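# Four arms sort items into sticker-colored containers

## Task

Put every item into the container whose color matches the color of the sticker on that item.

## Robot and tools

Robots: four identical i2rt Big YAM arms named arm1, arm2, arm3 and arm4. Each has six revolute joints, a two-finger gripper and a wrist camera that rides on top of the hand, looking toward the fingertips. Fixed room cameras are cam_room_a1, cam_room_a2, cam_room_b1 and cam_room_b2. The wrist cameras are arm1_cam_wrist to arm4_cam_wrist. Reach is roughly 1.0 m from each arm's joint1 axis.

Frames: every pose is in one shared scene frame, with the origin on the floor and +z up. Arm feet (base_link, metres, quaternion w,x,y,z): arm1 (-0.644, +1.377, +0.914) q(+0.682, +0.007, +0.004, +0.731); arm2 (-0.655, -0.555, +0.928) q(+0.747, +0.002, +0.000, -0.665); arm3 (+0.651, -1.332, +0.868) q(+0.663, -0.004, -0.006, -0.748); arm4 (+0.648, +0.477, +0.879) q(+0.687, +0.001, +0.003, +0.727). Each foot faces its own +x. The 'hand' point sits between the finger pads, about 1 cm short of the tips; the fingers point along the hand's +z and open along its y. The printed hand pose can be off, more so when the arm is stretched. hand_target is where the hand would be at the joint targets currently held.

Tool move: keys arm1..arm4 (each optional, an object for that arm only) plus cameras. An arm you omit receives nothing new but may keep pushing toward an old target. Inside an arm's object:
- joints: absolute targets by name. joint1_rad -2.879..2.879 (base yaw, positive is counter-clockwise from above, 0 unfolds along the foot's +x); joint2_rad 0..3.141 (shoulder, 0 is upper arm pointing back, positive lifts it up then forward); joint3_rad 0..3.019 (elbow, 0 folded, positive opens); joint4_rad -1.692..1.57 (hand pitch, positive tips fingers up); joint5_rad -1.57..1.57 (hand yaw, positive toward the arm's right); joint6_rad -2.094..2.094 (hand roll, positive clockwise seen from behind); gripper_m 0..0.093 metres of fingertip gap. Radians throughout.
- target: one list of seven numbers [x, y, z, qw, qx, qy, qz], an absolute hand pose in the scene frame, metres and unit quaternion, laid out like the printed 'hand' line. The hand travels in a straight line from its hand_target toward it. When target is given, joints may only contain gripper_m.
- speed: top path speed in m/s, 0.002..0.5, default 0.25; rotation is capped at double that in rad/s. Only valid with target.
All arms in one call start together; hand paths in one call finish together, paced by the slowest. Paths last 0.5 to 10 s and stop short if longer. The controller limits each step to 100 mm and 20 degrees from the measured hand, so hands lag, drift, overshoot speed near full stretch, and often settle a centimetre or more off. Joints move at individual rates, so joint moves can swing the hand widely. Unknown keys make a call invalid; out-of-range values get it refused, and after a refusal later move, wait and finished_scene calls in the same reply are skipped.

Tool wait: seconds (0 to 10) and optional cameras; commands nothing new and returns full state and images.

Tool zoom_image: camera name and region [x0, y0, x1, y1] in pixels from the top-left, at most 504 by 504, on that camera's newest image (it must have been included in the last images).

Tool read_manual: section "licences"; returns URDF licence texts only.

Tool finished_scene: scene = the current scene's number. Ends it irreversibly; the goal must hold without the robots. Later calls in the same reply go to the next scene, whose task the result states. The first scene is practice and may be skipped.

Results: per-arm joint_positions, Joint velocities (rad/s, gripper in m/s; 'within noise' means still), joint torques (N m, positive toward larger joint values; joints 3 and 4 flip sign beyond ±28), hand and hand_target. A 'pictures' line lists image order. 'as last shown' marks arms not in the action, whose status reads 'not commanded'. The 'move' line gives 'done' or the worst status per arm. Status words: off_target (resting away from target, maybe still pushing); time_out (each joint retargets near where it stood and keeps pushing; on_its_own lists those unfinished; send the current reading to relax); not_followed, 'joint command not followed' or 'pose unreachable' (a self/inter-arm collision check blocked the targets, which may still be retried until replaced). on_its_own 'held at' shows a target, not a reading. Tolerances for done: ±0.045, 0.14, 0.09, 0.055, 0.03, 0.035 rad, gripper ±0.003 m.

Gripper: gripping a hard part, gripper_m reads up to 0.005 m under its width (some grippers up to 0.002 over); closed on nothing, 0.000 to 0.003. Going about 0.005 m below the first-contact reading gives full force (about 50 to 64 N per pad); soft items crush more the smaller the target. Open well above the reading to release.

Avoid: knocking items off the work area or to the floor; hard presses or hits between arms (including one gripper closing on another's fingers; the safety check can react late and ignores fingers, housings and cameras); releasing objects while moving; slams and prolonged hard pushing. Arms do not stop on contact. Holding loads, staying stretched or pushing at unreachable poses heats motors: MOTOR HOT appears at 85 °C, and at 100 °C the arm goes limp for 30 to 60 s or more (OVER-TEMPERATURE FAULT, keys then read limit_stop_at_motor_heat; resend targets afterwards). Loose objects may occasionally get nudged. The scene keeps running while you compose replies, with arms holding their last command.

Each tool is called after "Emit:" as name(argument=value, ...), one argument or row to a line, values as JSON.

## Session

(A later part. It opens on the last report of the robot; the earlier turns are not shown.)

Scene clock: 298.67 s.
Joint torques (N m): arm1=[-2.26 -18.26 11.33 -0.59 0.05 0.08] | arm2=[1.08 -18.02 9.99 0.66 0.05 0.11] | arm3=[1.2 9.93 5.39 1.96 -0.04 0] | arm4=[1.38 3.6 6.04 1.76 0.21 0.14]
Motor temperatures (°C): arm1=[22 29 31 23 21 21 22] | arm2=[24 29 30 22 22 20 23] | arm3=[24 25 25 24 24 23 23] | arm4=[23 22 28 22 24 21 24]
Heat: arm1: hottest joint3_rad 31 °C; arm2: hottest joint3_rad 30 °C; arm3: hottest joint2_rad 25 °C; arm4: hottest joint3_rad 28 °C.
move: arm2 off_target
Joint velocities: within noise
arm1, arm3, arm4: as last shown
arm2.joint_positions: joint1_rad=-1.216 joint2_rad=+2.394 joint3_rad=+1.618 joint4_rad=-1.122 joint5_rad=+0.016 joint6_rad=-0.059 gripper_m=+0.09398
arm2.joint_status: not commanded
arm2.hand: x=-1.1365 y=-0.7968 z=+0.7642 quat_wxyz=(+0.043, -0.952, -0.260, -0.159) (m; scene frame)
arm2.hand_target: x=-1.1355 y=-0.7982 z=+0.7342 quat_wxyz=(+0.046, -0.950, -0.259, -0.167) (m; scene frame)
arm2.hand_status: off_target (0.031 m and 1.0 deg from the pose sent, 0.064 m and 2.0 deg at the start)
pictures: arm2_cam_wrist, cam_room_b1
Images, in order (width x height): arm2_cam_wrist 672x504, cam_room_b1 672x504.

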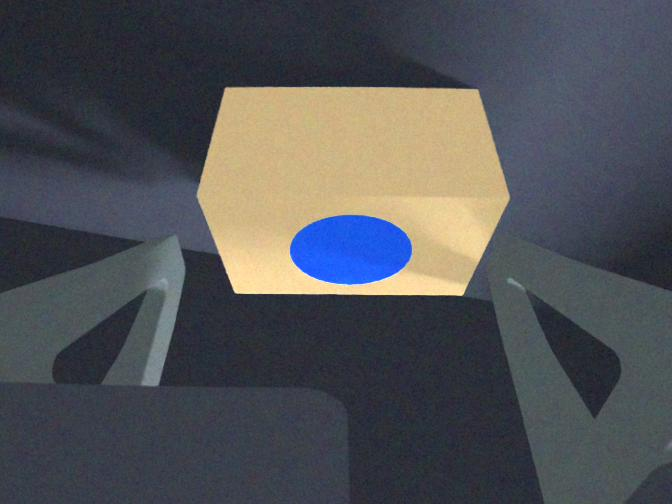

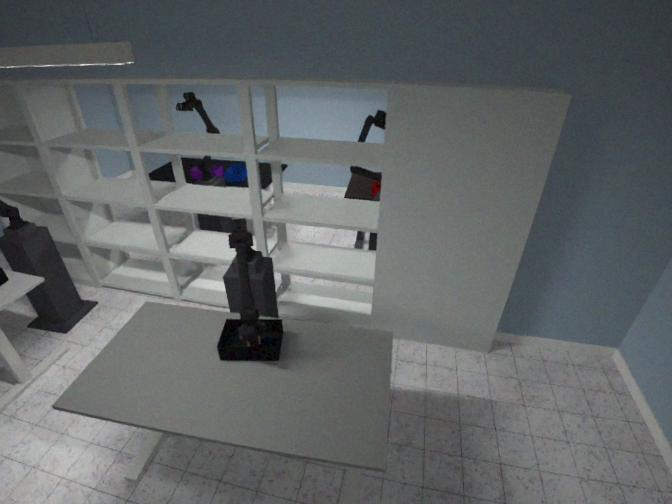

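Emit:
move(
  arm2={"target":[-1.142,-0.788,0.712,-0.0457,0.9501,0.2590,0.1675],"speed":0.1},
  cameras=["arm2_cam_wrist","cam_room_b1"],
)

Scene clock: 305.17 s.
Joint torques (N m): arm1=[-1.85 -18.02 11.28 -0.49 0.06 0.08] | arm2=[-0.26 -16.21 9.2 0.61 0.14 -0.05] | arm3=[1.2 10.11 5.3 1.89 -0.05 -0.01] | arm4=[1.26 3.31 6.24 1.73 0.18 0.17]
Motor temperatures (°C): arm1=[22 29 31 23 21 21 22] | arm2=[24 28 30 22 22 20 23] | arm3=[24 25 25 24 24 23 23] | arm4=[23 22 28 22 24 21 24]
Heat: arm1: hottest joint3_rad 31 °C; arm2: hottest joint3_rad 30 °C; arm3: hottest joint2_rad 25 °C; arm4: hottest joint3_rad 28 °C.
move: arm2 off_target
Joint velocities: within noise
arm1, arm3, arm4: as last shown
arm2.joint_positions: joint1_rad=-1.220 joint2_rad=+2.406 joint3_rad=+1.635 joint4_rad=-1.090 joint5_rad=+0.021 joint6_rad=-0.061 gripper_m=+0.09398
arm2.joint_status: not commanded
arm2.hand: x=-1.1487 y=-0.8001 z=+0.7587 quat_wxyz=(+0.041, -0.954, -0.260, -0.141) (m; scene frame)
arm2.hand_target: x=-1.1391 y=-0.7870 z=+0.7149 quat_wxyz=(+0.045, -0.950, -0.259, -0.167) (m; scene frame)
arm2.hand_status: off_target (0.049 m and 3.1 deg from the pose sent, 0.053 m and 1.0 deg at the start)
pictures: arm2_cam_wrist, cam_room_b1
Images, in order (width x height): arm2_cam_wrist 672x504, cam_room_b1 672x504.

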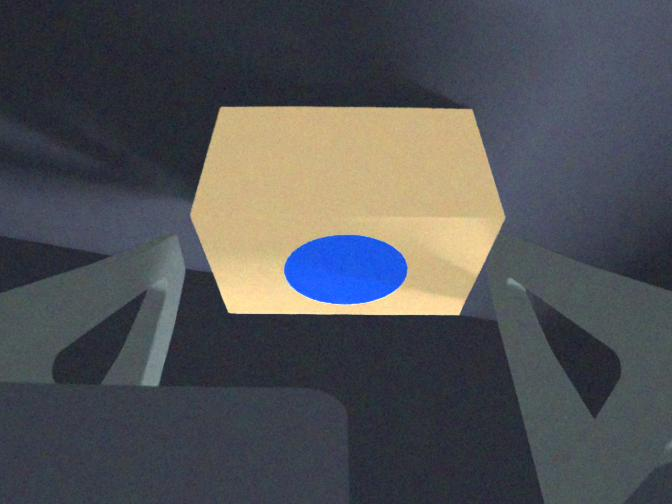

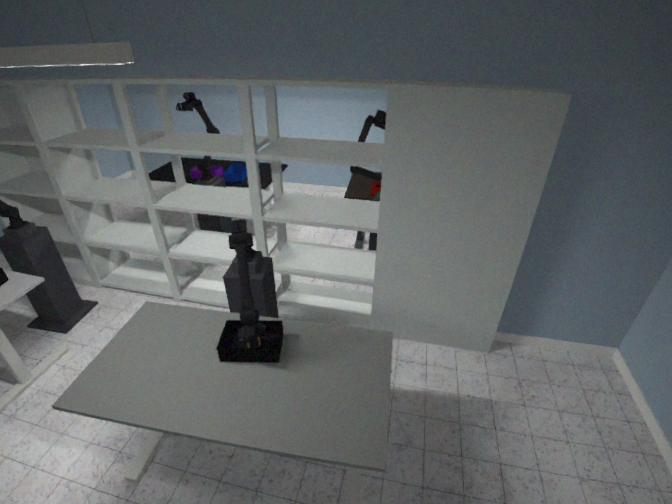

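Emit:
move(
  arm2={"target":[-1.145,-0.797,0.82,-0.0681,0.9319,0.2540,0.2497],"speed":0.1},
  cameras=["arm2_cam_wrist"],
)

Emit:
move(
  arm2={"target":[-1.143,-0.793,0.733,-0.0681,0.9319,0.2540,0.2497],"speed":0.1},
  cameras=["arm2_cam_wrist","cam_room_b1"],
)

Scene clock: 326.57 s.
Joint torques (N m): arm1=[-2.08 -18.49 11.29 -0.46 0.05 0.08] | arm2=[0.85 -24.35 11.04 -1.13 0.14 0.11] | arm3=[1.26 9.93 5.34 1.99 -0.05 0] | arm4=[1.08 3.49 6.09 1.73 0.23 0.14]
Motor temperatures (°C): arm1=[22 30 32 23 21 21 22] | arm2=[24 28 30 22 22 20 23] | arm3=[24 25 25 24 24 23 23] | arm4=[23 22 28 22 24 21 24]
Heat: arm1: hottest joint3_rad 32 °C; arm2: hottest joint3_rad 30 °C; arm3: hottest joint2_rad 25 °C; arm4: hottest joint3_rad 28 °C.
move: arm2 off_target
Joint velocities: within noise
arm1: as last shown
arm2.joint_positions: joint1_rad=-1.220 joint2_rad=+2.432 joint3_rad=+1.791 joint4_rad=-1.470 joint5_rad=+0.026 joint6_rad=-0.061 gripper_m=+0.09398
arm2.joint_status: not commanded
arm2.hand: x=-1.1328 y=-0.7910 z=+0.8131 quat_wxyz=(+0.068, -0.929, -0.255, -0.260) (m; scene frame)
arm2.hand_target: x=-1.1446 y=-0.7968 z=+0.8202 quat_wxyz=(+0.068, -0.932, -0.254, -0.249) (m; scene frame)
arm2.hand_status: off_target (0.015 m and 1.2 deg from the pose sent, 0.062 m and 13.1 deg at the start)
arm3.joint_positions: joint1_rad=+0.075 joint2_rad=+0.276 joint3_rad=+1.523 joint4_rad=-1.599 joint5_rad=-0.185 joint6_rad=-0.597 gripper_m=+0.09396
arm3.joint_status: not commanded
arm3.hand: x=+0.6803 y=-1.3506 z=+1.4452 quat_wxyz=(-0.326, -0.350, -0.735, +0.481) (m; scene frame)
arm3.hand_target: x=+0.6804 y=-1.3484 z=+1.4507 quat_wxyz=(-0.328, -0.347, -0.731, +0.487) (m; scene frame)
arm3.hand_status: not commanded
arm4.joint_positions: joint1_rad=+1.504 joint2_rad=+0.605 joint3_rad=+1.599 joint4_rad=-1.009 joint5_rad=-0.004 joint6_rad=-0.011 gripper_m=+0.09401
arm4.joint_status: not commanded
arm4.hand: x=+0.4481 y=+0.4817 z=+1.5984 quat_wxyz=(-0.005, +0.711, +0.000, -0.704) (m; scene frame)
arm4.hand_target: x=+0.4513 y=+0.4811 z=+1.6019 quat_wxyz=(+0.000, +0.705, -0.003, -0.709) (m; scene frame)
arm4.hand_status: not commanded
pictures: arm2_cam_wrist
Images, in order (width x height): arm2_cam_wrist 672x504.

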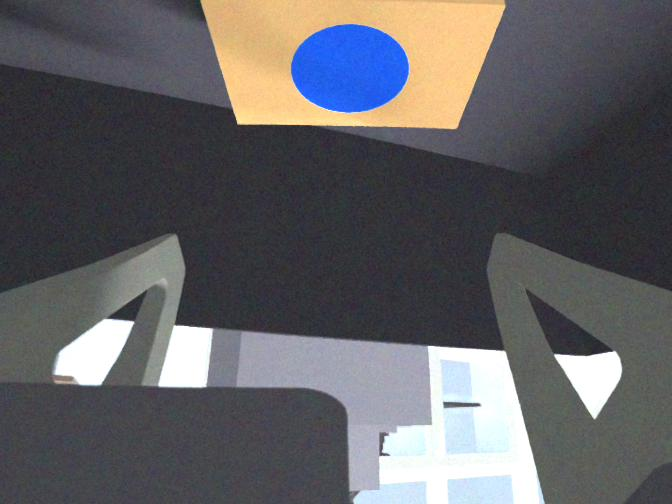

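Scene clock: 327.97 s.
Joint torques (N m): arm1=[-1.67 -17.73 11.28 -0.51 0.02 0.12] | arm2=[0.44 -17.32 9.85 0.51 0.07 0.08] | arm3=[1.2 10.05 5.37 1.94 -0.05 -0.01] | arm4=[1.14 3.72 6.13 1.76 0.21 0.12]
Motor temperatures (°C): arm1=[22 30 32 23 21 21 22] | arm2=[24 28 31 22 22 20 23] | arm3=[24 25 25 24 24 23 23] | arm4=[23 22 28 22 24 21 24]
Heat: arm1: hottest joint3_rad 32 °C; arm2: hottest joint3_rad 31 °C; arm3: hottest joint2_rad 25 °C; arm4: hottest joint3_rad 28 °C.
move: arm2 off_target
Joint velocities: within noise
arm1, arm3, arm4: as last shown
arm2.joint_positions: joint1_rad=-1.219 joint2_rad=+2.486 joint3_rad=+1.817 joint4_rad=-1.382 joint5_rad=+0.030 joint6_rad=-0.061 gripper_m=+0.09398
arm2.joint_status: not commanded
arm2.hand: x=-1.1478 y=-0.7980 z=+0.7791 quat_wxyz=(+0.064, -0.936, -0.257, -0.231) (m; scene frame)
arm2.hand_target: x=-1.1401 y=-0.7917 z=+0.7354 quat_wxyz=(+0.068, -0.932, -0.254, -0.250) (m; scene frame)
arm2.hand_status: off_target (0.047 m and 2.3 deg from the pose sent, 0.081 m and 1.2 deg at the start)
pictures: arm2_cam_wrist, cam_room_b1
Images, in order (width x height): arm2_cam_wrist 672x504, cam_room_b1 672x504.

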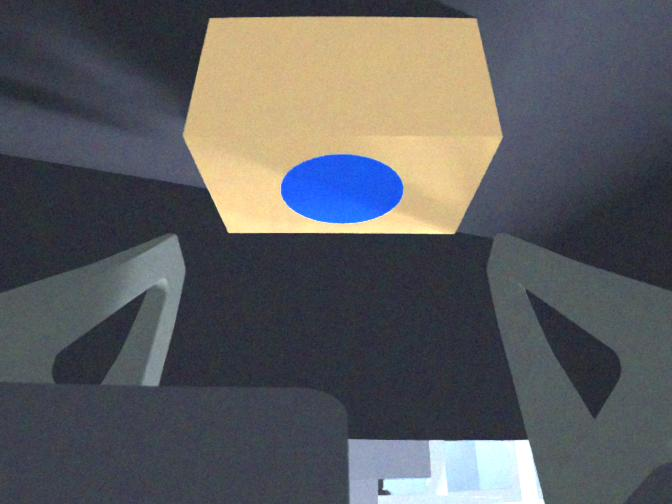

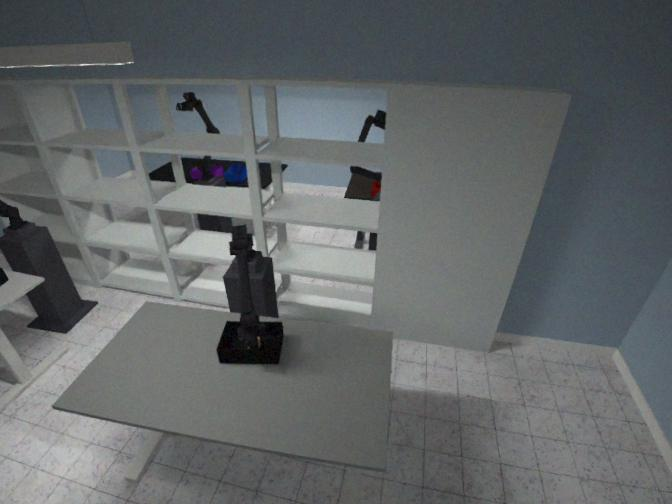

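Emit:
move(
  arm2={"target":[-1.168,-0.806,0.80,-0.0457,0.9501,0.2590,0.1675],"speed":0.1},
  cameras=[],
)

Emit:
move(
  arm2={"target":[-1.165,-0.804,0.728,-0.0366,0.9550,0.2603,0.1342],"speed":0.1},
  cameras=["arm2_cam_wrist","cam_room_b1"],
)

Scene clock: 353.03 s.
Joint torques (N m): arm1=[-2.02 -18.26 11.1 -0.43 0 0.1] | arm2=[0.32 -25.05 7.06 0.36 -0.16 0.01] | arm3=[1.26 10.11 5.37 2.03 -0.04 -0.01] | arm4=[1.2 3.78 6.11 1.81 0.21 0.15]
Motor temperatures (°C): arm1=[21 30 32 23 21 21 23] | arm2=[24 28 30 22 22 20 23] | arm3=[24 25 25 24 24 23 23] | arm4=[23 22 28 22 24 21 24]
Heat: arm1: hottest joint3_rad 32 °C; arm2: hottest joint3_rad 30 °C; arm3: hottest joint2_rad 25 °C; arm4: hottest joint3_rad 28 °C.
move: arm2 done
Joint velocities: within noise
arm1.joint_positions: joint1_rad=+1.720 joint2_rad=+2.097 joint3_rad=+1.453 joint4_rad=-1.192 joint5_rad=-0.052 joint6_rad=+0.207 gripper_m=+0.05327
arm1.joint_status: not commanded
arm1.hand: x=-1.1423 y=+1.2583 z=+0.8790 quat_wxyz=(-0.004, +0.992, +0.002, +0.127) (m; scene frame)
arm1.hand_target: x=-1.1592 y=+1.2552 z=+0.9002 quat_wxyz=(+0.000, +0.995, +0.000, +0.104) (m; scene frame)
arm1.hand_status: not commanded
arm2.joint_positions: joint1_rad=-1.219 joint2_rad=+2.409 joint3_rad=+1.779 joint4_rad=-1.286 joint5_rad=+0.025 joint6_rad=-0.061 gripper_m=+0.09398
arm2.joint_status: not commanded
arm2.hand: x=-1.1692 y=-0.8099 z=+0.8032 quat_wxyz=(+0.048, -0.950, -0.260, -0.167) (m; scene frame)
arm2.hand_target: x=-1.1680 y=-0.8061 z=+0.8001 quat_wxyz=(+0.046, -0.950, -0.259, -0.168) (m; scene frame)
arm2.hand_status: done (0.005 m and 0.3 deg from the pose sent, 0.030 m and 7.7 deg at the start)
arm3, arm4: as last shown
pictures: none
No camera images: "cameras" was empty.

Scene clock: 354.27 s.
Joint torques (N m): arm1=[-2.08 -17.73 11.14 -0.46 0.05 0.07] | arm2=[0.09 -20.37 6.86 0.81 -0.14 -0.02] | arm3=[1.32 9.93 5.33 1.96 -0.05 -0.02] | arm4=[1.2 3.55 6.08 1.8 0.19 0.14]
Motor temperatures (°C): arm1=[21 30 32 23 21 21 23] | arm2=[24 28 30 22 22 20 23] | arm3=[24 25 25 24 24 23 23] | arm4=[23 22 28 22 24 21 24]
Heat: arm1: hottest joint3_rad 32 °C; arm2: hottest joint3_rad 30 °C; arm3: hottest joint2_rad 25 °C; arm4: hottest joint3_rad 28 °C.
move: arm2 off_target
Joint velocities: within noise
arm1, arm3, arm4: as last shown
arm2.joint_positions: joint1_rad=-1.219 joint2_rad=+2.432 joint3_rad=+1.711 joint4_rad=-1.080 joint5_rad=+0.020 joint6_rad=-0.061 gripper_m=+0.09398
arm2.joint_status: not commanded
arm2.hand: x=-1.1780 y=-0.8152 z=+0.7608 quat_wxyz=(+0.034, -0.958, -0.261, -0.111) (m; scene frame)
arm2.hand_target: x=-1.1639 y=-0.8038 z=+0.7296 quat_wxyz=(+0.036, -0.955, -0.260, -0.134) (m; scene frame)
arm2.hand_status: off_target (0.037 m and 2.7 deg from the pose sent, 0.076 m and 4.0 deg at the start)
pictures: arm2_cam_wrist, cam_room_b1
Images, in order (width x height): arm2_cam_wrist 672x504, cam_room_b1 672x504.

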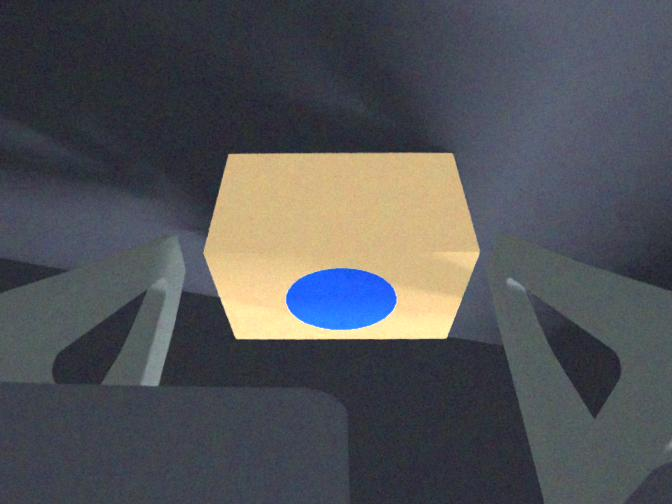

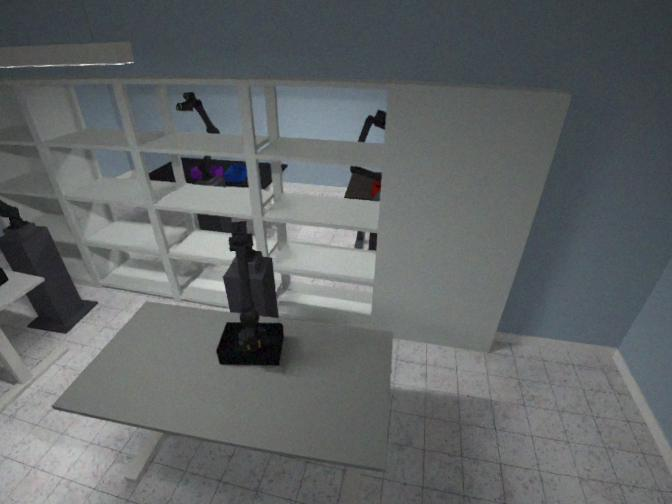

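Emit:
move(
  arm2={"target":[-1.150,-0.797,0.70,-0.0366,0.9550,0.2603,0.1342],"speed":0.1},
  cameras=["arm2_cam_wrist","cam_room_b1"],
)

Emit:
zoom_image(
  camera="cam_room_b1",
  region=[190, 290, 310, 380],
)

Scene clock: 366.37 s.
Joint torques (N m): arm1=[-1.61 -18.2 11.07 -0.43 0.07 0.08] | arm2=[0.26 -19.72 6.31 0.59 -0.12 0.03] | arm3=[1.32 9.82 5.3 1.94 -0.04 -0.01] | arm4=[1.03 3.9 6.31 1.81 0.21 0.15]
Motor temperatures (°C): arm1=[21 30 32 23 21 21 23] | arm2=[24 28 30 22 22 20 23] | arm3=[24 25 25 24 24 23 23] | arm4=[23 22 28 22 24 21 24]
Heat: arm1: hottest joint3_rad 32 °C; arm2: hottest joint3_rad 30 °C; arm3: hottest joint2_rad 25 °C; arm4: hottest joint3_rad 28 °C.
move: arm2 off_target
Joint velocities: within noise
arm1, arm3, arm4: as last shown
arm2.joint_positions: joint1_rad=-1.219 joint2_rad=+2.451 joint3_rad=+1.662 joint4_rad=-1.000 joint5_rad=+0.020 joint6_rad=-0.064 gripper_m=+0.09398
arm2.joint_status: not commanded
arm2.hand: x=-1.1678 y=-0.8101 z=+0.7347 quat_wxyz=(+0.033, -0.959, -0.262, -0.106) (m; scene frame)
arm2.hand_target: x=-1.1487 y=-0.7967 z=+0.7019 quat_wxyz=(+0.037, -0.955, -0.260, -0.134) (m; scene frame)
arm2.hand_status: off_target (0.041 m and 3.3 deg from the pose sent, 0.069 m and 2.7 deg at the start)
pictures: arm2_cam_wrist, cam_room_b1
Images, in order (width x height): arm2_cam_wrist 672x504, cam_room_b1 672x504.

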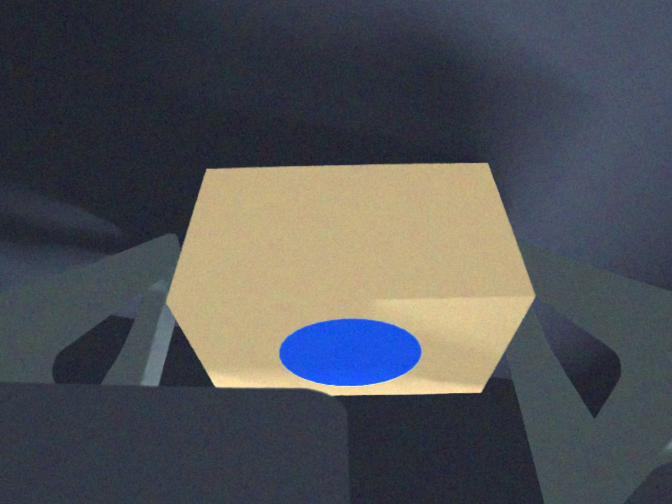

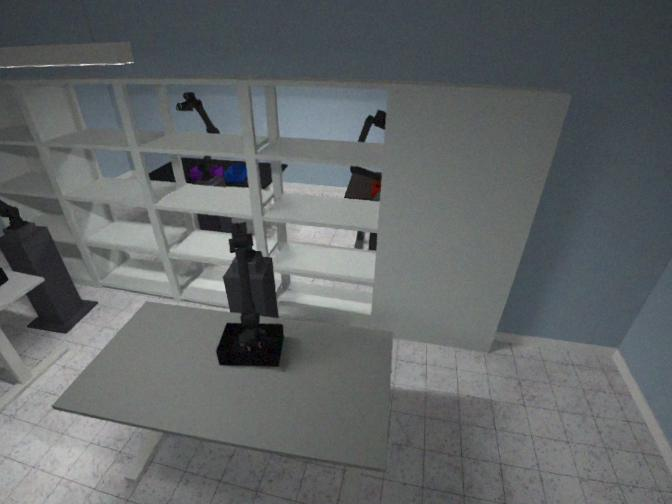

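Scaled by 4.200.

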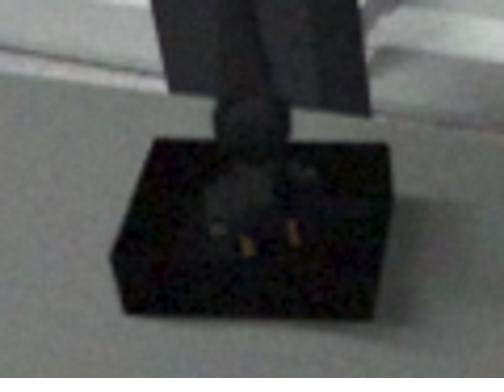

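Emit:
move(
  arm2={"joints":{"gripper_m":0.055}},
  cameras=["arm2_cam_wrist"],
)

Scene clock: 368.83 s.
Joint torques (N m): arm1=[-1.67 -18.67 11.25 -0.44 0.05 0.09] | arm2=[0.32 -19.72 6.31 0.58 -0.18 0.03] | arm3=[1.26 9.99 5.35 1.98 -0.05 -0.01] | arm4=[1.26 3.9 6.13 1.73 0.21 0.15]
Motor temperatures (°C): arm1=[21 30 32 23 21 21 23] | arm2=[24 28 30 22 22 20 23] | arm3=[24 25 25 24 24 23 23] | arm4=[23 22 28 22 24 21 24]
Heat: arm1: hottest joint3_rad 32 °C; arm2: hottest joint3_rad 30 °C; arm3: hottest joint2_rad 25 °C; arm4: hottest joint3_rad 28 °C.
move: arm2 off_target
Joint velocities: within noise
arm1, arm3, arm4: as last shown
arm2.joint_positions: joint1_rad=-1.221 joint2_rad=+2.451 joint3_rad=+1.662 joint4_rad=-1.000 joint5_rad=+0.021 joint6_rad=-0.064 gripper_m=+0.06908
arm2.joint_status: gripper_m off_target (ended at +0.06911, target +0.05500)
arm2.hand: x=-1.1684 y=-0.8089 z=+0.7347 quat_wxyz=(+0.033, -0.959, -0.262, -0.106) (m; scene frame)
arm2.hand_target: x=-1.1487 y=-0.7966 z=+0.7019 quat_wxyz=(+0.036, -0.955, -0.260, -0.134) (m; scene frame)
arm2.hand_status: not commanded
pictures: arm2_cam_wrist
Images, in order (width x height): arm2_cam_wrist 672x504.

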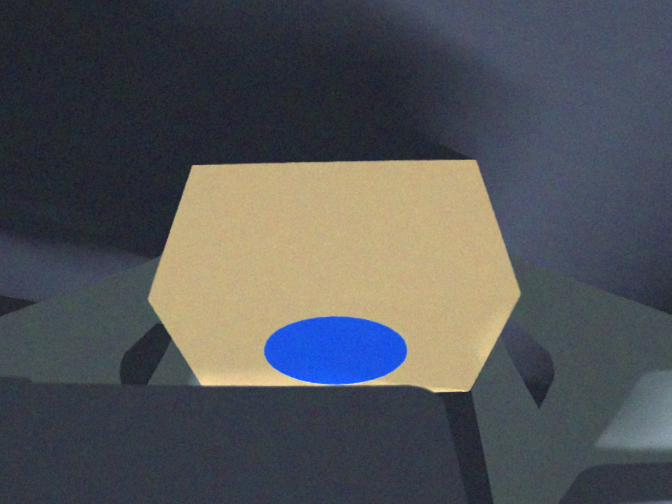

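Emit:
move(
  arm1={"target":[-1.10,1.26,1.10,0,0.9945,0,0.1045],"speed":0.25},
  arm2={"target":[-1.10,-0.77,1.10,-0.0366,0.9550,0.2603,0.1342],"speed":0.25},
  cameras=["arm1_cam_wrist","arm2_cam_wrist","cam_room_b1"],
)

Scene clock: 408.13 s.
Joint torques (N m): arm1=[-1.03 -15.03 14.43 -0.46 -0.05 0.1] | arm2=[-0.03 -18.96 13.76 -0.57 -0.06 -0.04] | arm3=[1.2 10.05 5.33 1.95 -0.04 -0.02] | arm4=[0.56 3.49 6.09 1.74 0.19 0.13]
Motor temperatures (°C): arm1=[21 30 33 23 21 21 23] | arm2=[24 27 29 22 22 20 24] | arm3=[24 25 25 24 24 23 23] | arm4=[23 22 28 22 24 21 24]
Heat: arm1: hottest joint3_rad 33 °C; arm2: hottest joint3_rad 29 °C; arm3: hottest joint2_rad 25 °C; arm4: hottest joint3_rad 28 °C.
move: arm1 off_target; arm2 off_target
Joint velocities: within noise
arm1.joint_positions: joint1_rad=+1.721 joint2_rad=+1.754 joint3_rad=+1.486 joint4_rad=-1.580 joint5_rad=-0.052 joint6_rad=+0.216 gripper_m=+0.05327
arm1.joint_status: not commanded
arm1.hand: x=-1.0872 y=+1.2689 z=+1.0741 quat_wxyz=(-0.006, +0.991, -0.002, +0.132) (m; scene frame)
arm1.hand_target: x=-1.0987 y=+1.2604 z=+1.0999 quat_wxyz=(+0.000, +0.995, +0.000, +0.104) (m; scene frame)
arm1.hand_status: off_target (0.030 m and 3.3 deg from the pose sent, 0.225 m and 2.6 deg at the start)
arm2.joint_positions: joint1_rad=-1.222 joint2_rad=+1.824 joint3_rad=+1.602 joint4_rad=-1.649 joint5_rad=+0.020 joint6_rad=-0.063 gripper_m=+0.06908
arm2.joint_status: not commanded
arm2.hand: x=-1.0880 y=-0.7690 z=+1.0877 quat_wxyz=(+0.041, -0.954, -0.260, -0.146) (m; scene frame)
arm2.hand_target: x=-1.0995 y=-0.7698 z=+1.1000 quat_wxyz=(+0.037, -0.955, -0.260, -0.134) (m; scene frame)
arm2.hand_status: off_target (0.017 m and 1.5 deg from the pose sent, 0.374 m and 3.3 deg at the start)
arm3, arm4: as last shown
pictures: arm1_cam_wrist, arm2_cam_wrist, cam_room_b1
Images, in order (width x height): arm1_cam_wrist 672x504, arm2_cam_wrist 672x504, cam_room_b1 672x504.

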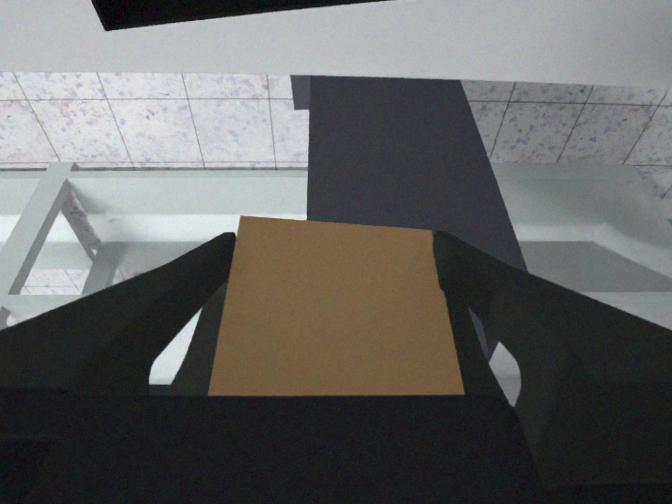

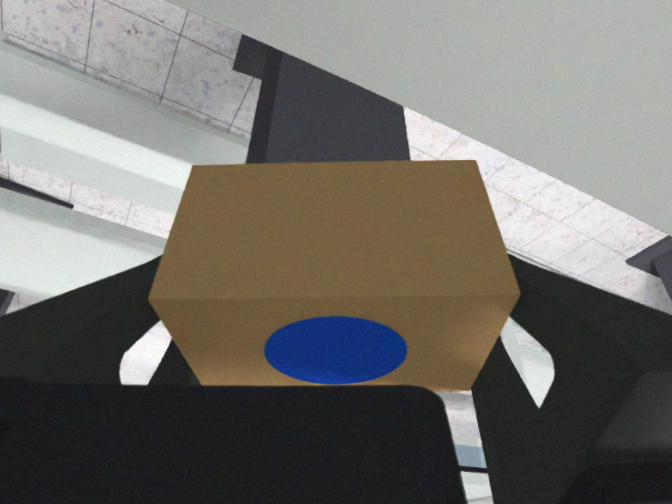

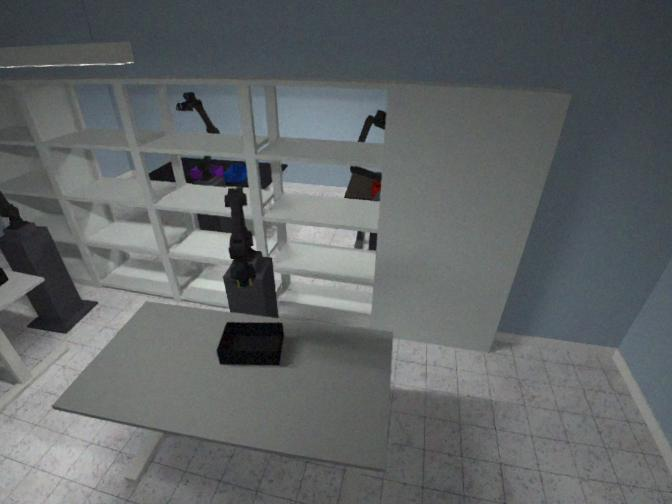

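Emit:
move(
  arm1={"joints":{"joint1_rad":0,"joint2_rad":0.9,"joint3_rad":1.6,"joint4_rad":-1.0,"joint5_rad":0,"joint6_rad":0}},
  arm2={"joints":{"joint1_rad":0,"joint2_rad":0.9,"joint3_rad":1.6,"joint4_rad":-1.0,"joint5_rad":0,"joint6_rad":0}},
  cameras=[],
)

Emit:
move(
  arm1={"joints":{"joint1_rad":-2.28,"joint2_rad":0.7,"joint3_rad":1.6,"joint4_rad":-1.1}},
  arm2={"joints":{"joint1_rad":2.16,"joint2_rad":0.7,"joint3_rad":1.6,"joint4_rad":-1.1}},
  cameras=["arm1_cam_wrist","arm2_cam_wrist","cam_room_b1","cam_room_b2"],
)

Scene clock: 415.70 s.
Joint torques (N m): arm1=[-2.37 -1.44 11.81 2.36 -0.04 -0.04] | arm2=[1.03 -4.48 10.65 3.17 0.13 0.19] | arm3=[1.26 10.05 5.38 1.98 -0.05 -0.02] | arm4=[1.26 3.49 6.09 1.63 0.18 0.13]
Motor temperatures (°C): arm1=[21 29 34 23 21 21 23] | arm2=[24 27 30 22 22 20 24] | arm3=[24 25 25 24 24 23 23] | arm4=[23 22 28 22 24 21 24]
Heat: arm1: hottest joint3_rad 34 °C; arm2: hottest joint3_rad 30 °C; arm3: hottest joint2_rad 25 °C; arm4: hottest joint3_rad 28 °C.
move: arm1 done; arm2 done
Joint velocities: within noise
arm1.joint_positions: joint1_rad=+0.005 joint2_rad=+0.909 joint3_rad=+1.577 joint4_rad=-1.016 joint5_rad=+0.002 joint6_rad=+0.008 gripper_m=+0.05322
arm1.joint_status: all done
arm1.hand: x=-0.6608 y=+1.7484 z=+1.5392 quat_wxyz=(-0.386, +0.594, -0.562, -0.427) (m; scene frame)
arm1.hand_target: x=-0.6584 y=+1.7415 z=+1.5580 quat_wxyz=(-0.401, +0.584, -0.552, -0.439) (m; scene frame)
arm1.hand_status: not commanded
arm2.joint_positions: joint1_rad=-0.004 joint2_rad=+0.903 joint3_rad=+1.597 joint4_rad=-1.014 joint5_rad=-0.003 joint6_rad=-0.012 gripper_m=+0.06907
arm2.joint_status: all done
arm2.hand: x=-0.6146 y=-0.9226 z=+1.5639 quat_wxyz=(-0.435, -0.536, -0.609, +0.390) (m; scene frame)
arm2.hand_target: x=-0.6139 y=-0.9216 z=+1.5698 quat_wxyz=(-0.443, -0.536, -0.602, +0.393) (m; scene frame)
arm2.hand_status: not commanded
arm3, arm4: as last shown
pictures: none
No camera images: "cameras" was empty.

Scene clock: 417.80 s.
Joint torques (N m): arm1=[-2.55 2.67 10.19 1.62 -0.03 -0.01] | arm2=[1.14 -0.15 9.29 2.15 0.04 0.19] | arm3=[1.26 9.99 5.35 1.95 -0.05 0] | arm4=[1.26 3.37 6.05 1.66 0.21 0.14]
Motor temperatures (°C): arm1=[21 29 34 23 21 21 23] | arm2=[24 27 30 22 22 20 24] | arm3=[24 25 25 24 24 23 23] | arm4=[23 22 28 22 24 21 24]
Heat: arm1: hottest joint3_rad 34 °C; arm2: hottest joint3_rad 30 °C; arm3: hottest joint2_rad 25 °C; arm4: hottest joint3_rad 28 °C.
move: arm1 done; arm2 done
Joint velocities: within noise
arm1.joint_positions: joint1_rad=-2.273 joint2_rad=+0.706 joint3_rad=+1.580 joint4_rad=-1.093 joint5_rad=+0.002 joint6_rad=+0.007 gripper_m=+0.05321
arm1.joint_status: all done
arm1.hand: x=-0.4219 y=+1.2194 z=+1.5775 quat_wxyz=(-0.589, -0.245, -0.745, +0.194) (m; scene frame)
arm1.hand_target: x=-0.4296 y=+1.2231 z=+1.5872 quat_wxyz=(-0.595, -0.243, -0.740, +0.200) (m; scene frame)
arm1.hand_status: not commanded
arm2.joint_positions: joint1_rad=+2.155 joint2_rad=+0.707 joint3_rad=+1.595 joint4_rad=-1.089 joint5_rad=-0.001 joint6_rad=-0.012 gripper_m=+0.06909
arm2.joint_status: all done
arm2.hand: x=-0.4576 y=-0.3902 z=+1.6047 quat_wxyz=(-0.597, +0.270, -0.724, -0.215) (m; scene frame)
arm2.hand_target: x=-0.4623 y=-0.3926 z=+1.6056 quat_wxyz=(-0.595, +0.267, -0.726, -0.220) (m; scene frame)
arm2.hand_status: not commanded
arm3.joint_positions: joint1_rad=+0.075 joint2_rad=+0.276 joint3_rad=+1.523 joint4_rad=-1.599 joint5_rad=-0.185 joint6_rad=-0.597 gripper_m=+0.09396
arm3.joint_status: not commanded
arm3.hand: x=+0.6803 y=-1.3506 z=+1.4452 quat_wxyz=(-0.326, -0.350, -0.735, +0.481) (m; scene frame)
arm3.hand_target: x=+0.6804 y=-1.3484 z=+1.4507 quat_wxyz=(-0.328, -0.347, -0.731, +0.487) (m; scene frame)
arm3.hand_status: not commanded
arm4.joint_positions: joint1_rad=+1.504 joint2_rad=+0.605 joint3_rad=+1.599 joint4_rad=-1.009 joint5_rad=-0.004 joint6_rad=-0.011 gripper_m=+0.09401
arm4.joint_status: not commanded
arm4.hand: x=+0.4481 y=+0.4817 z=+1.5984 quat_wxyz=(-0.005, +0.711, +0.000, -0.704) (m; scene frame)
arm4.hand_target: x=+0.4513 y=+0.4811 z=+1.6019 quat_wxyz=(+0.000, +0.705, -0.003, -0.709) (m; scene frame)
arm4.hand_status: not commanded
pictures: arm1_cam_wrist, arm2_cam_wrist, cam_room_b1, cam_room_b2
Images, in order (width x height): arm1_cam_wrist 672x504, arm2_cam_wrist 672x504, cam_room_b1 672x504, cam_room_b2 672x504.

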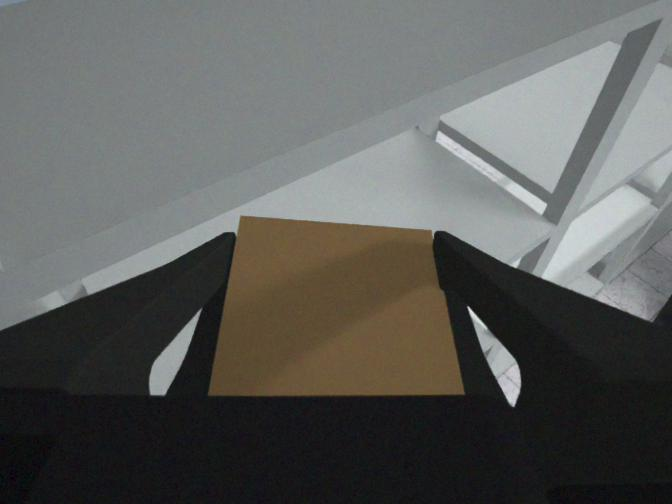

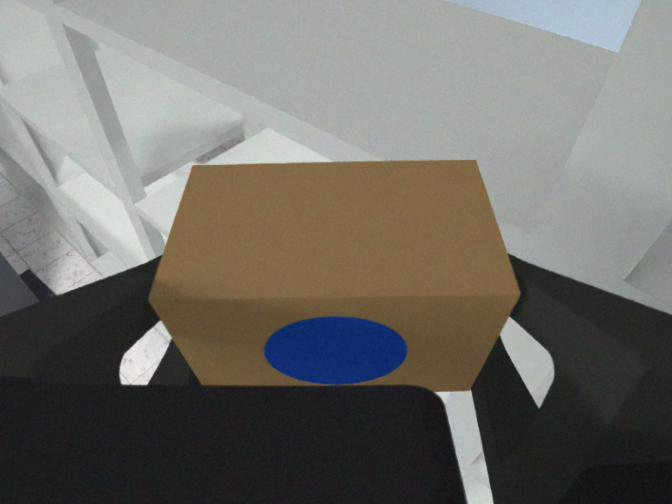

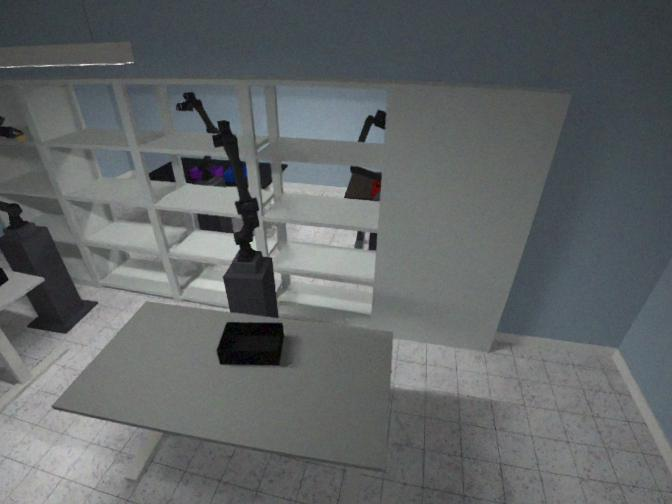

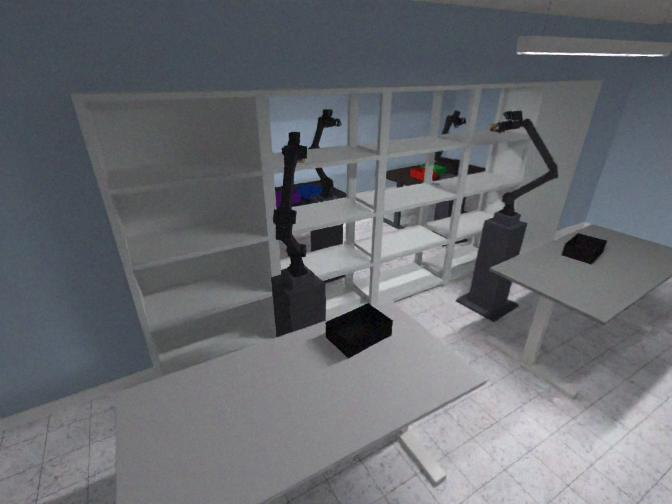

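Emit:
move(
  arm1={"target":[-0.35,1.16,1.27,0.5962,0.2420,0.7402,-0.1949],"speed":0.2},
  arm2={"target":[-0.378,-0.309,1.27,-0.5495,0.2873,-0.7563,-0.2087],"speed":0.2},
  cameras=["arm1_cam_wrist","arm2_cam_wrist","cam_room_b1","cam_room_b2"],
)

Scene clock: 427.30 s.
Joint torques (N m): arm1=[-2.43 1.2 13.52 2.88 -0.05 -0.01] | arm2=[1.49 -2.73 12.37 3.59 0.09 0.19] | arm3=[1.14 10.11 5.3 1.92 -0.04 0] | arm4=[1.44 3.55 6.27 1.84 0.21 0.14]
Motor temperatures (°C): arm1=[21 28 34 23 21 21 23] | arm2=[24 27 31 22 22 20 24] | arm3=[24 25 25 24 24 23 23] | arm4=[23 22 28 22 24 21 24]
Heat: arm1: hottest joint3_rad 34 °C; arm2: hottest joint3_rad 31 °C; arm3: hottest joint2_rad 25 °C; arm4: hottest joint3_rad 28 °C.
move: arm1 off_target; arm2 done
Joint velocities: within noise
arm1.joint_positions: joint1_rad=-2.282 joint2_rad=+0.561 joint3_rad=+0.601 joint4_rad=-0.283 joint5_rad=-0.020 joint6_rad=+0.007 gripper_m=+0.05321
arm1.joint_status: not commanded
arm1.hand: x=-0.3501 y=+1.1646 z=+1.2543 quat_wxyz=(-0.582, -0.244, -0.753, +0.186) (m; scene frame)
arm1.hand_target: x=-0.3504 y=+1.1603 z=+1.2699 quat_wxyz=(-0.596, -0.242, -0.740, +0.195) (m; scene frame)
arm1.hand_status: off_target (0.016 m and 2.5 deg from the pose sent, 0.321 m and 1.1 deg at the start)
arm2.joint_positions: joint1_rad=+2.175 joint2_rad=+0.631 joint3_rad=+0.659 joint4_rad=-0.364 joint5_rad=+0.003 joint6_rad=-0.012 gripper_m=+0.06909
arm2.joint_status: not commanded
arm2.hand: x=-0.3772 y=-0.3127 z=+1.2677 quat_wxyz=(-0.544, +0.291, -0.761, -0.201) (m; scene frame)
arm2.hand_target: x=-0.3781 y=-0.3091 z=+1.2700 quat_wxyz=(-0.549, +0.287, -0.756, -0.209) (m; scene frame)
arm2.hand_status: done (0.004 m and 1.2 deg from the pose sent, 0.354 m and 6.9 deg at the start)
arm3, arm4: as last shown
pictures: arm1_cam_wrist, arm2_cam_wrist, cam_room_b1, cam_room_b2
Images, in order (width x height): arm1_cam_wrist 672x504, arm2_cam_wrist 672x504, cam_room_b1 672x504, cam_room_b2 672x504.

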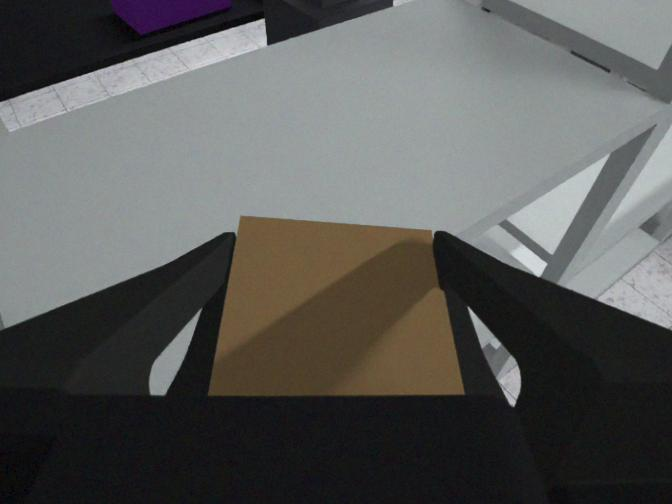

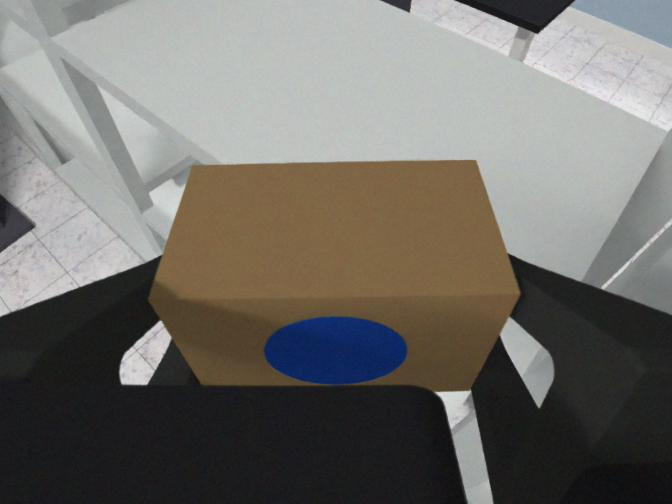

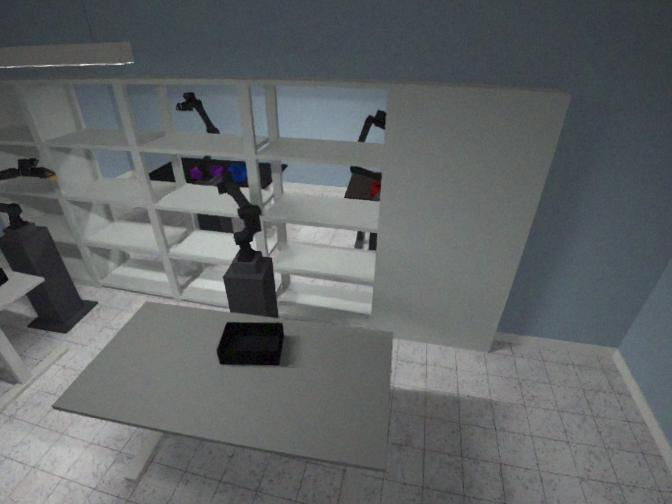

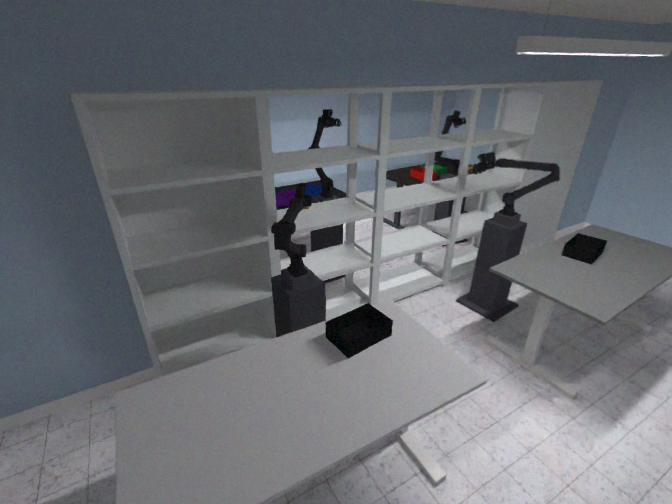

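Emit:
move(
  arm1={"target":[-0.04,0.92,1.19,0.5962,0.2420,0.7402,-0.1949],"speed":0.2},
  arm2={"target":[-0.04,0.0,1.19,-0.5495,0.2873,-0.7563,-0.2087],"speed":0.2},
)

Scene clock: 451.70 s.
Joint torques (N m): arm1=[-2.78 -15.33 16.95 2.17 -0.01 -0.05] | arm2=[1.44 -21.13 17.72 2.13 0.13 0.2] | arm3=[1.26 9.99 5.34 1.96 -0.04 -0.01] | arm4=[1.2 4.07 6.02 1.72 0.2 0.14]
Motor temperatures (°C): arm1=[21 27 35 23 21 21 23] | arm2=[24 27 33 23 22 20 24] | arm3=[24 25 25 24 24 23 23] | arm4=[23 22 28 22 24 21 24]
Heat: arm1: hottest joint3_rad 35 °C; arm2: hottest joint3_rad 33 °C; arm3: hottest joint2_rad 25 °C; arm4: hottest joint3_rad 28 °C.
move: arm1 off_target; arm2 off_target
Joint velocities: within noise
arm1.joint_positions: joint1_rad=-2.284 joint2_rad=+1.756 joint3_rad=+1.276 joint4_rad=+0.206 joint5_rad=-0.023 joint6_rad=+0.007 gripper_m=+0.05321
arm1.joint_status: not commanded
arm1.hand: x=-0.0514 y=+0.9384 z=+1.1506 quat_wxyz=(-0.570, -0.248, -0.762, +0.182) (m; scene frame)
arm1.hand_target: x=-0.0430 y=+0.9223 z=+1.1903 quat_wxyz=(-0.596, -0.242, -0.740, +0.195) (m; scene frame)
arm1.hand_status: off_target (0.045 m and 4.3 deg from the pose sent, 0.400 m and 2.5 deg at the start)
arm2.joint_positions: joint1_rad=+2.182 joint2_rad=+1.940 joint3_rad=+1.584 joint4_rad=+0.009 joint5_rad=+0.008 joint6_rad=-0.011 gripper_m=+0.06910
arm2.joint_status: not commanded
arm2.hand: x=-0.0487 y=-0.0178 z=+1.1733 quat_wxyz=(-0.540, +0.293, -0.763, -0.199) (m; scene frame)
arm2.hand_target: x=-0.0417 y=-0.0015 z=+1.1900 quat_wxyz=(-0.550, +0.287, -0.756, -0.209) (m; scene frame)
arm2.hand_status: off_target (0.026 m and 1.8 deg from the pose sent, 0.466 m and 1.2 deg at the start)
arm3, arm4: as last shown
pictures: arm1_cam_wrist, arm2_cam_wrist, arm3_cam_wrist, arm4_cam_wrist, cam_room_a1, cam_room_a2, cam_room_b1, cam_room_b2
Images, in order (width x height): arm1_cam_wrist 672x504, arm2_cam_wrist 672x504, arm3_cam_wrist 672x504, arm4_cam_wrist 672x504, cam_room_a1 672x504, cam_room_a2 672x504, cam_room_b1 672x504, cam_room_b2 672x504.

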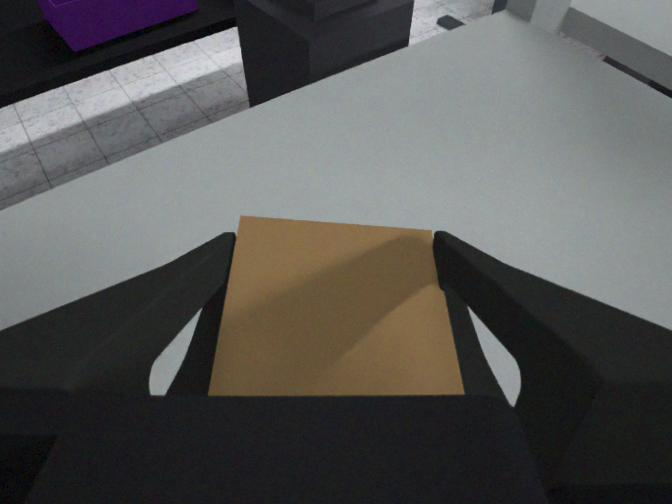

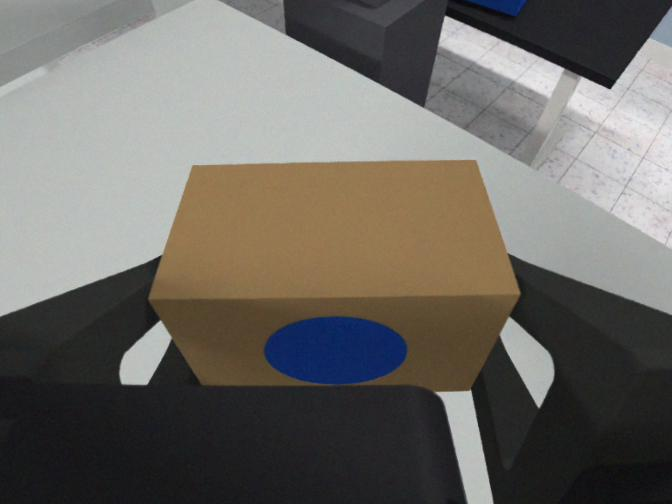

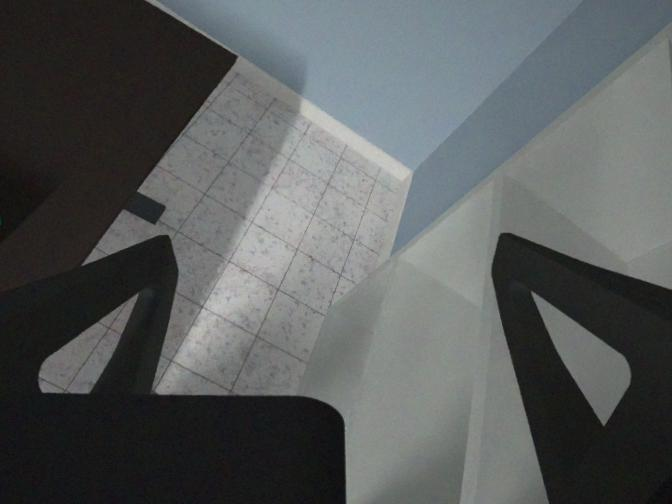

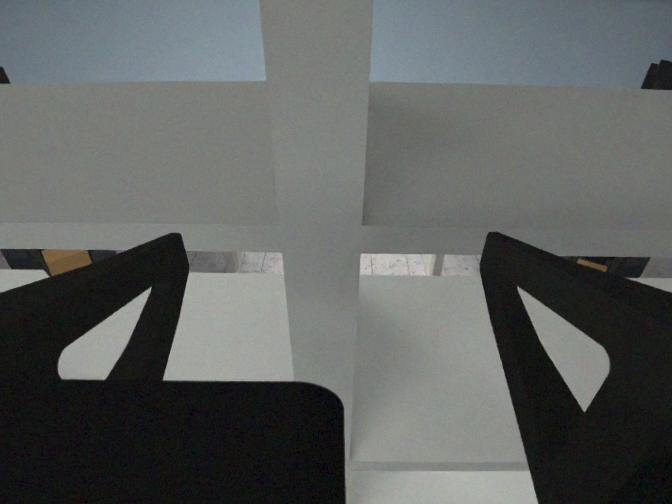

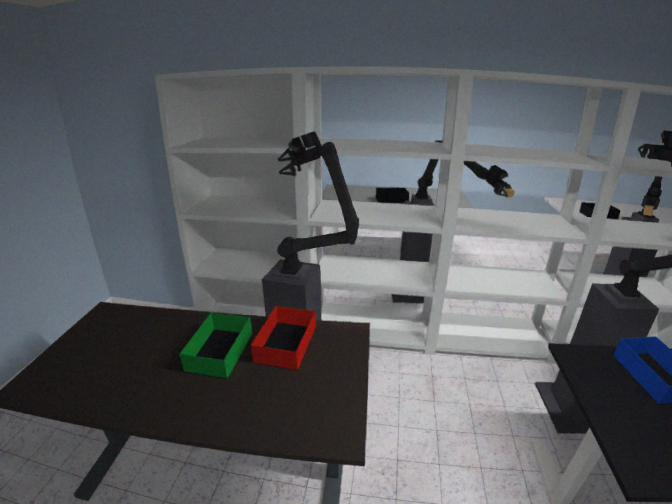

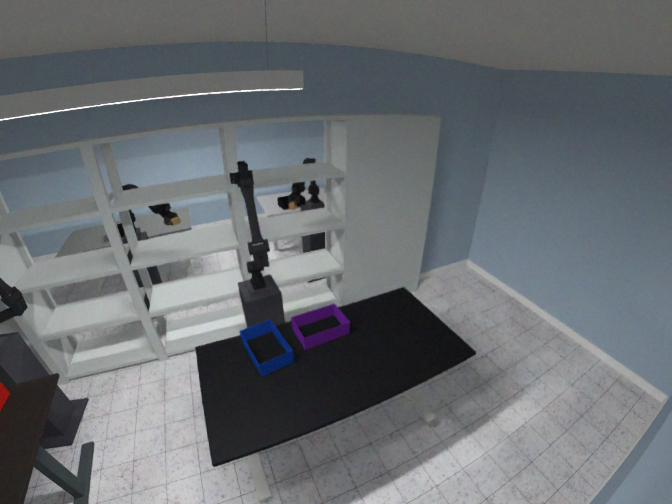

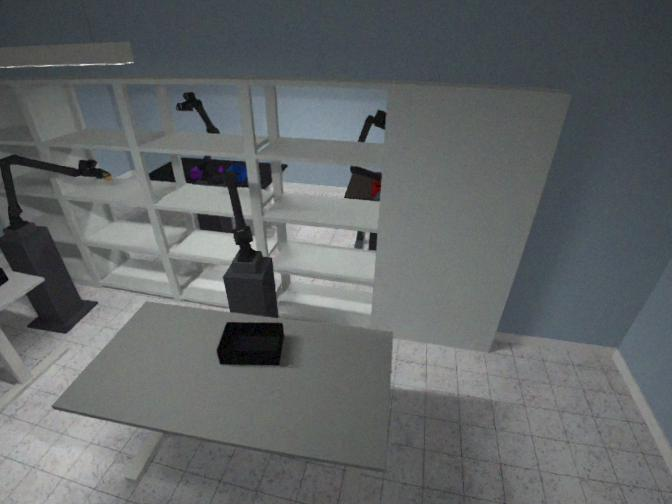

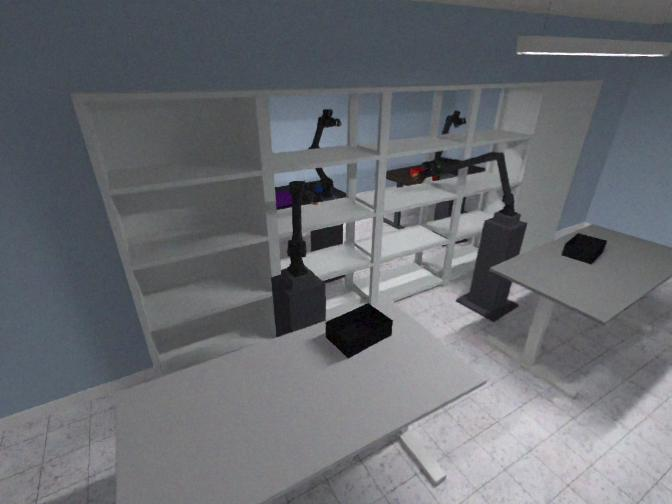

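Emit:
zoom_image(
  camera="cam_room_a2",
  region=[230, 150, 350, 240],
)

Emit:
zoom_image(
  camera="cam_room_a2",
  region=[110, 170, 230, 260],
)

Scaled by 4.200.

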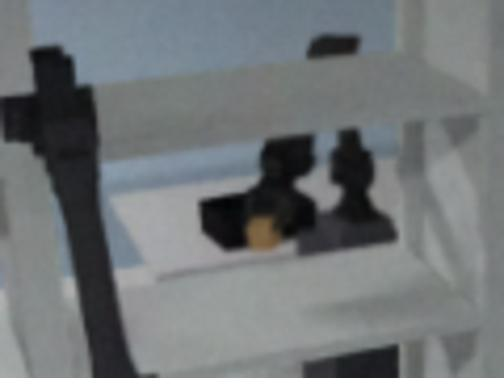

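Scaled by 4.200.

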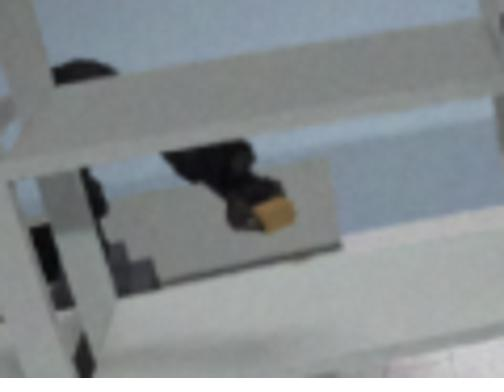

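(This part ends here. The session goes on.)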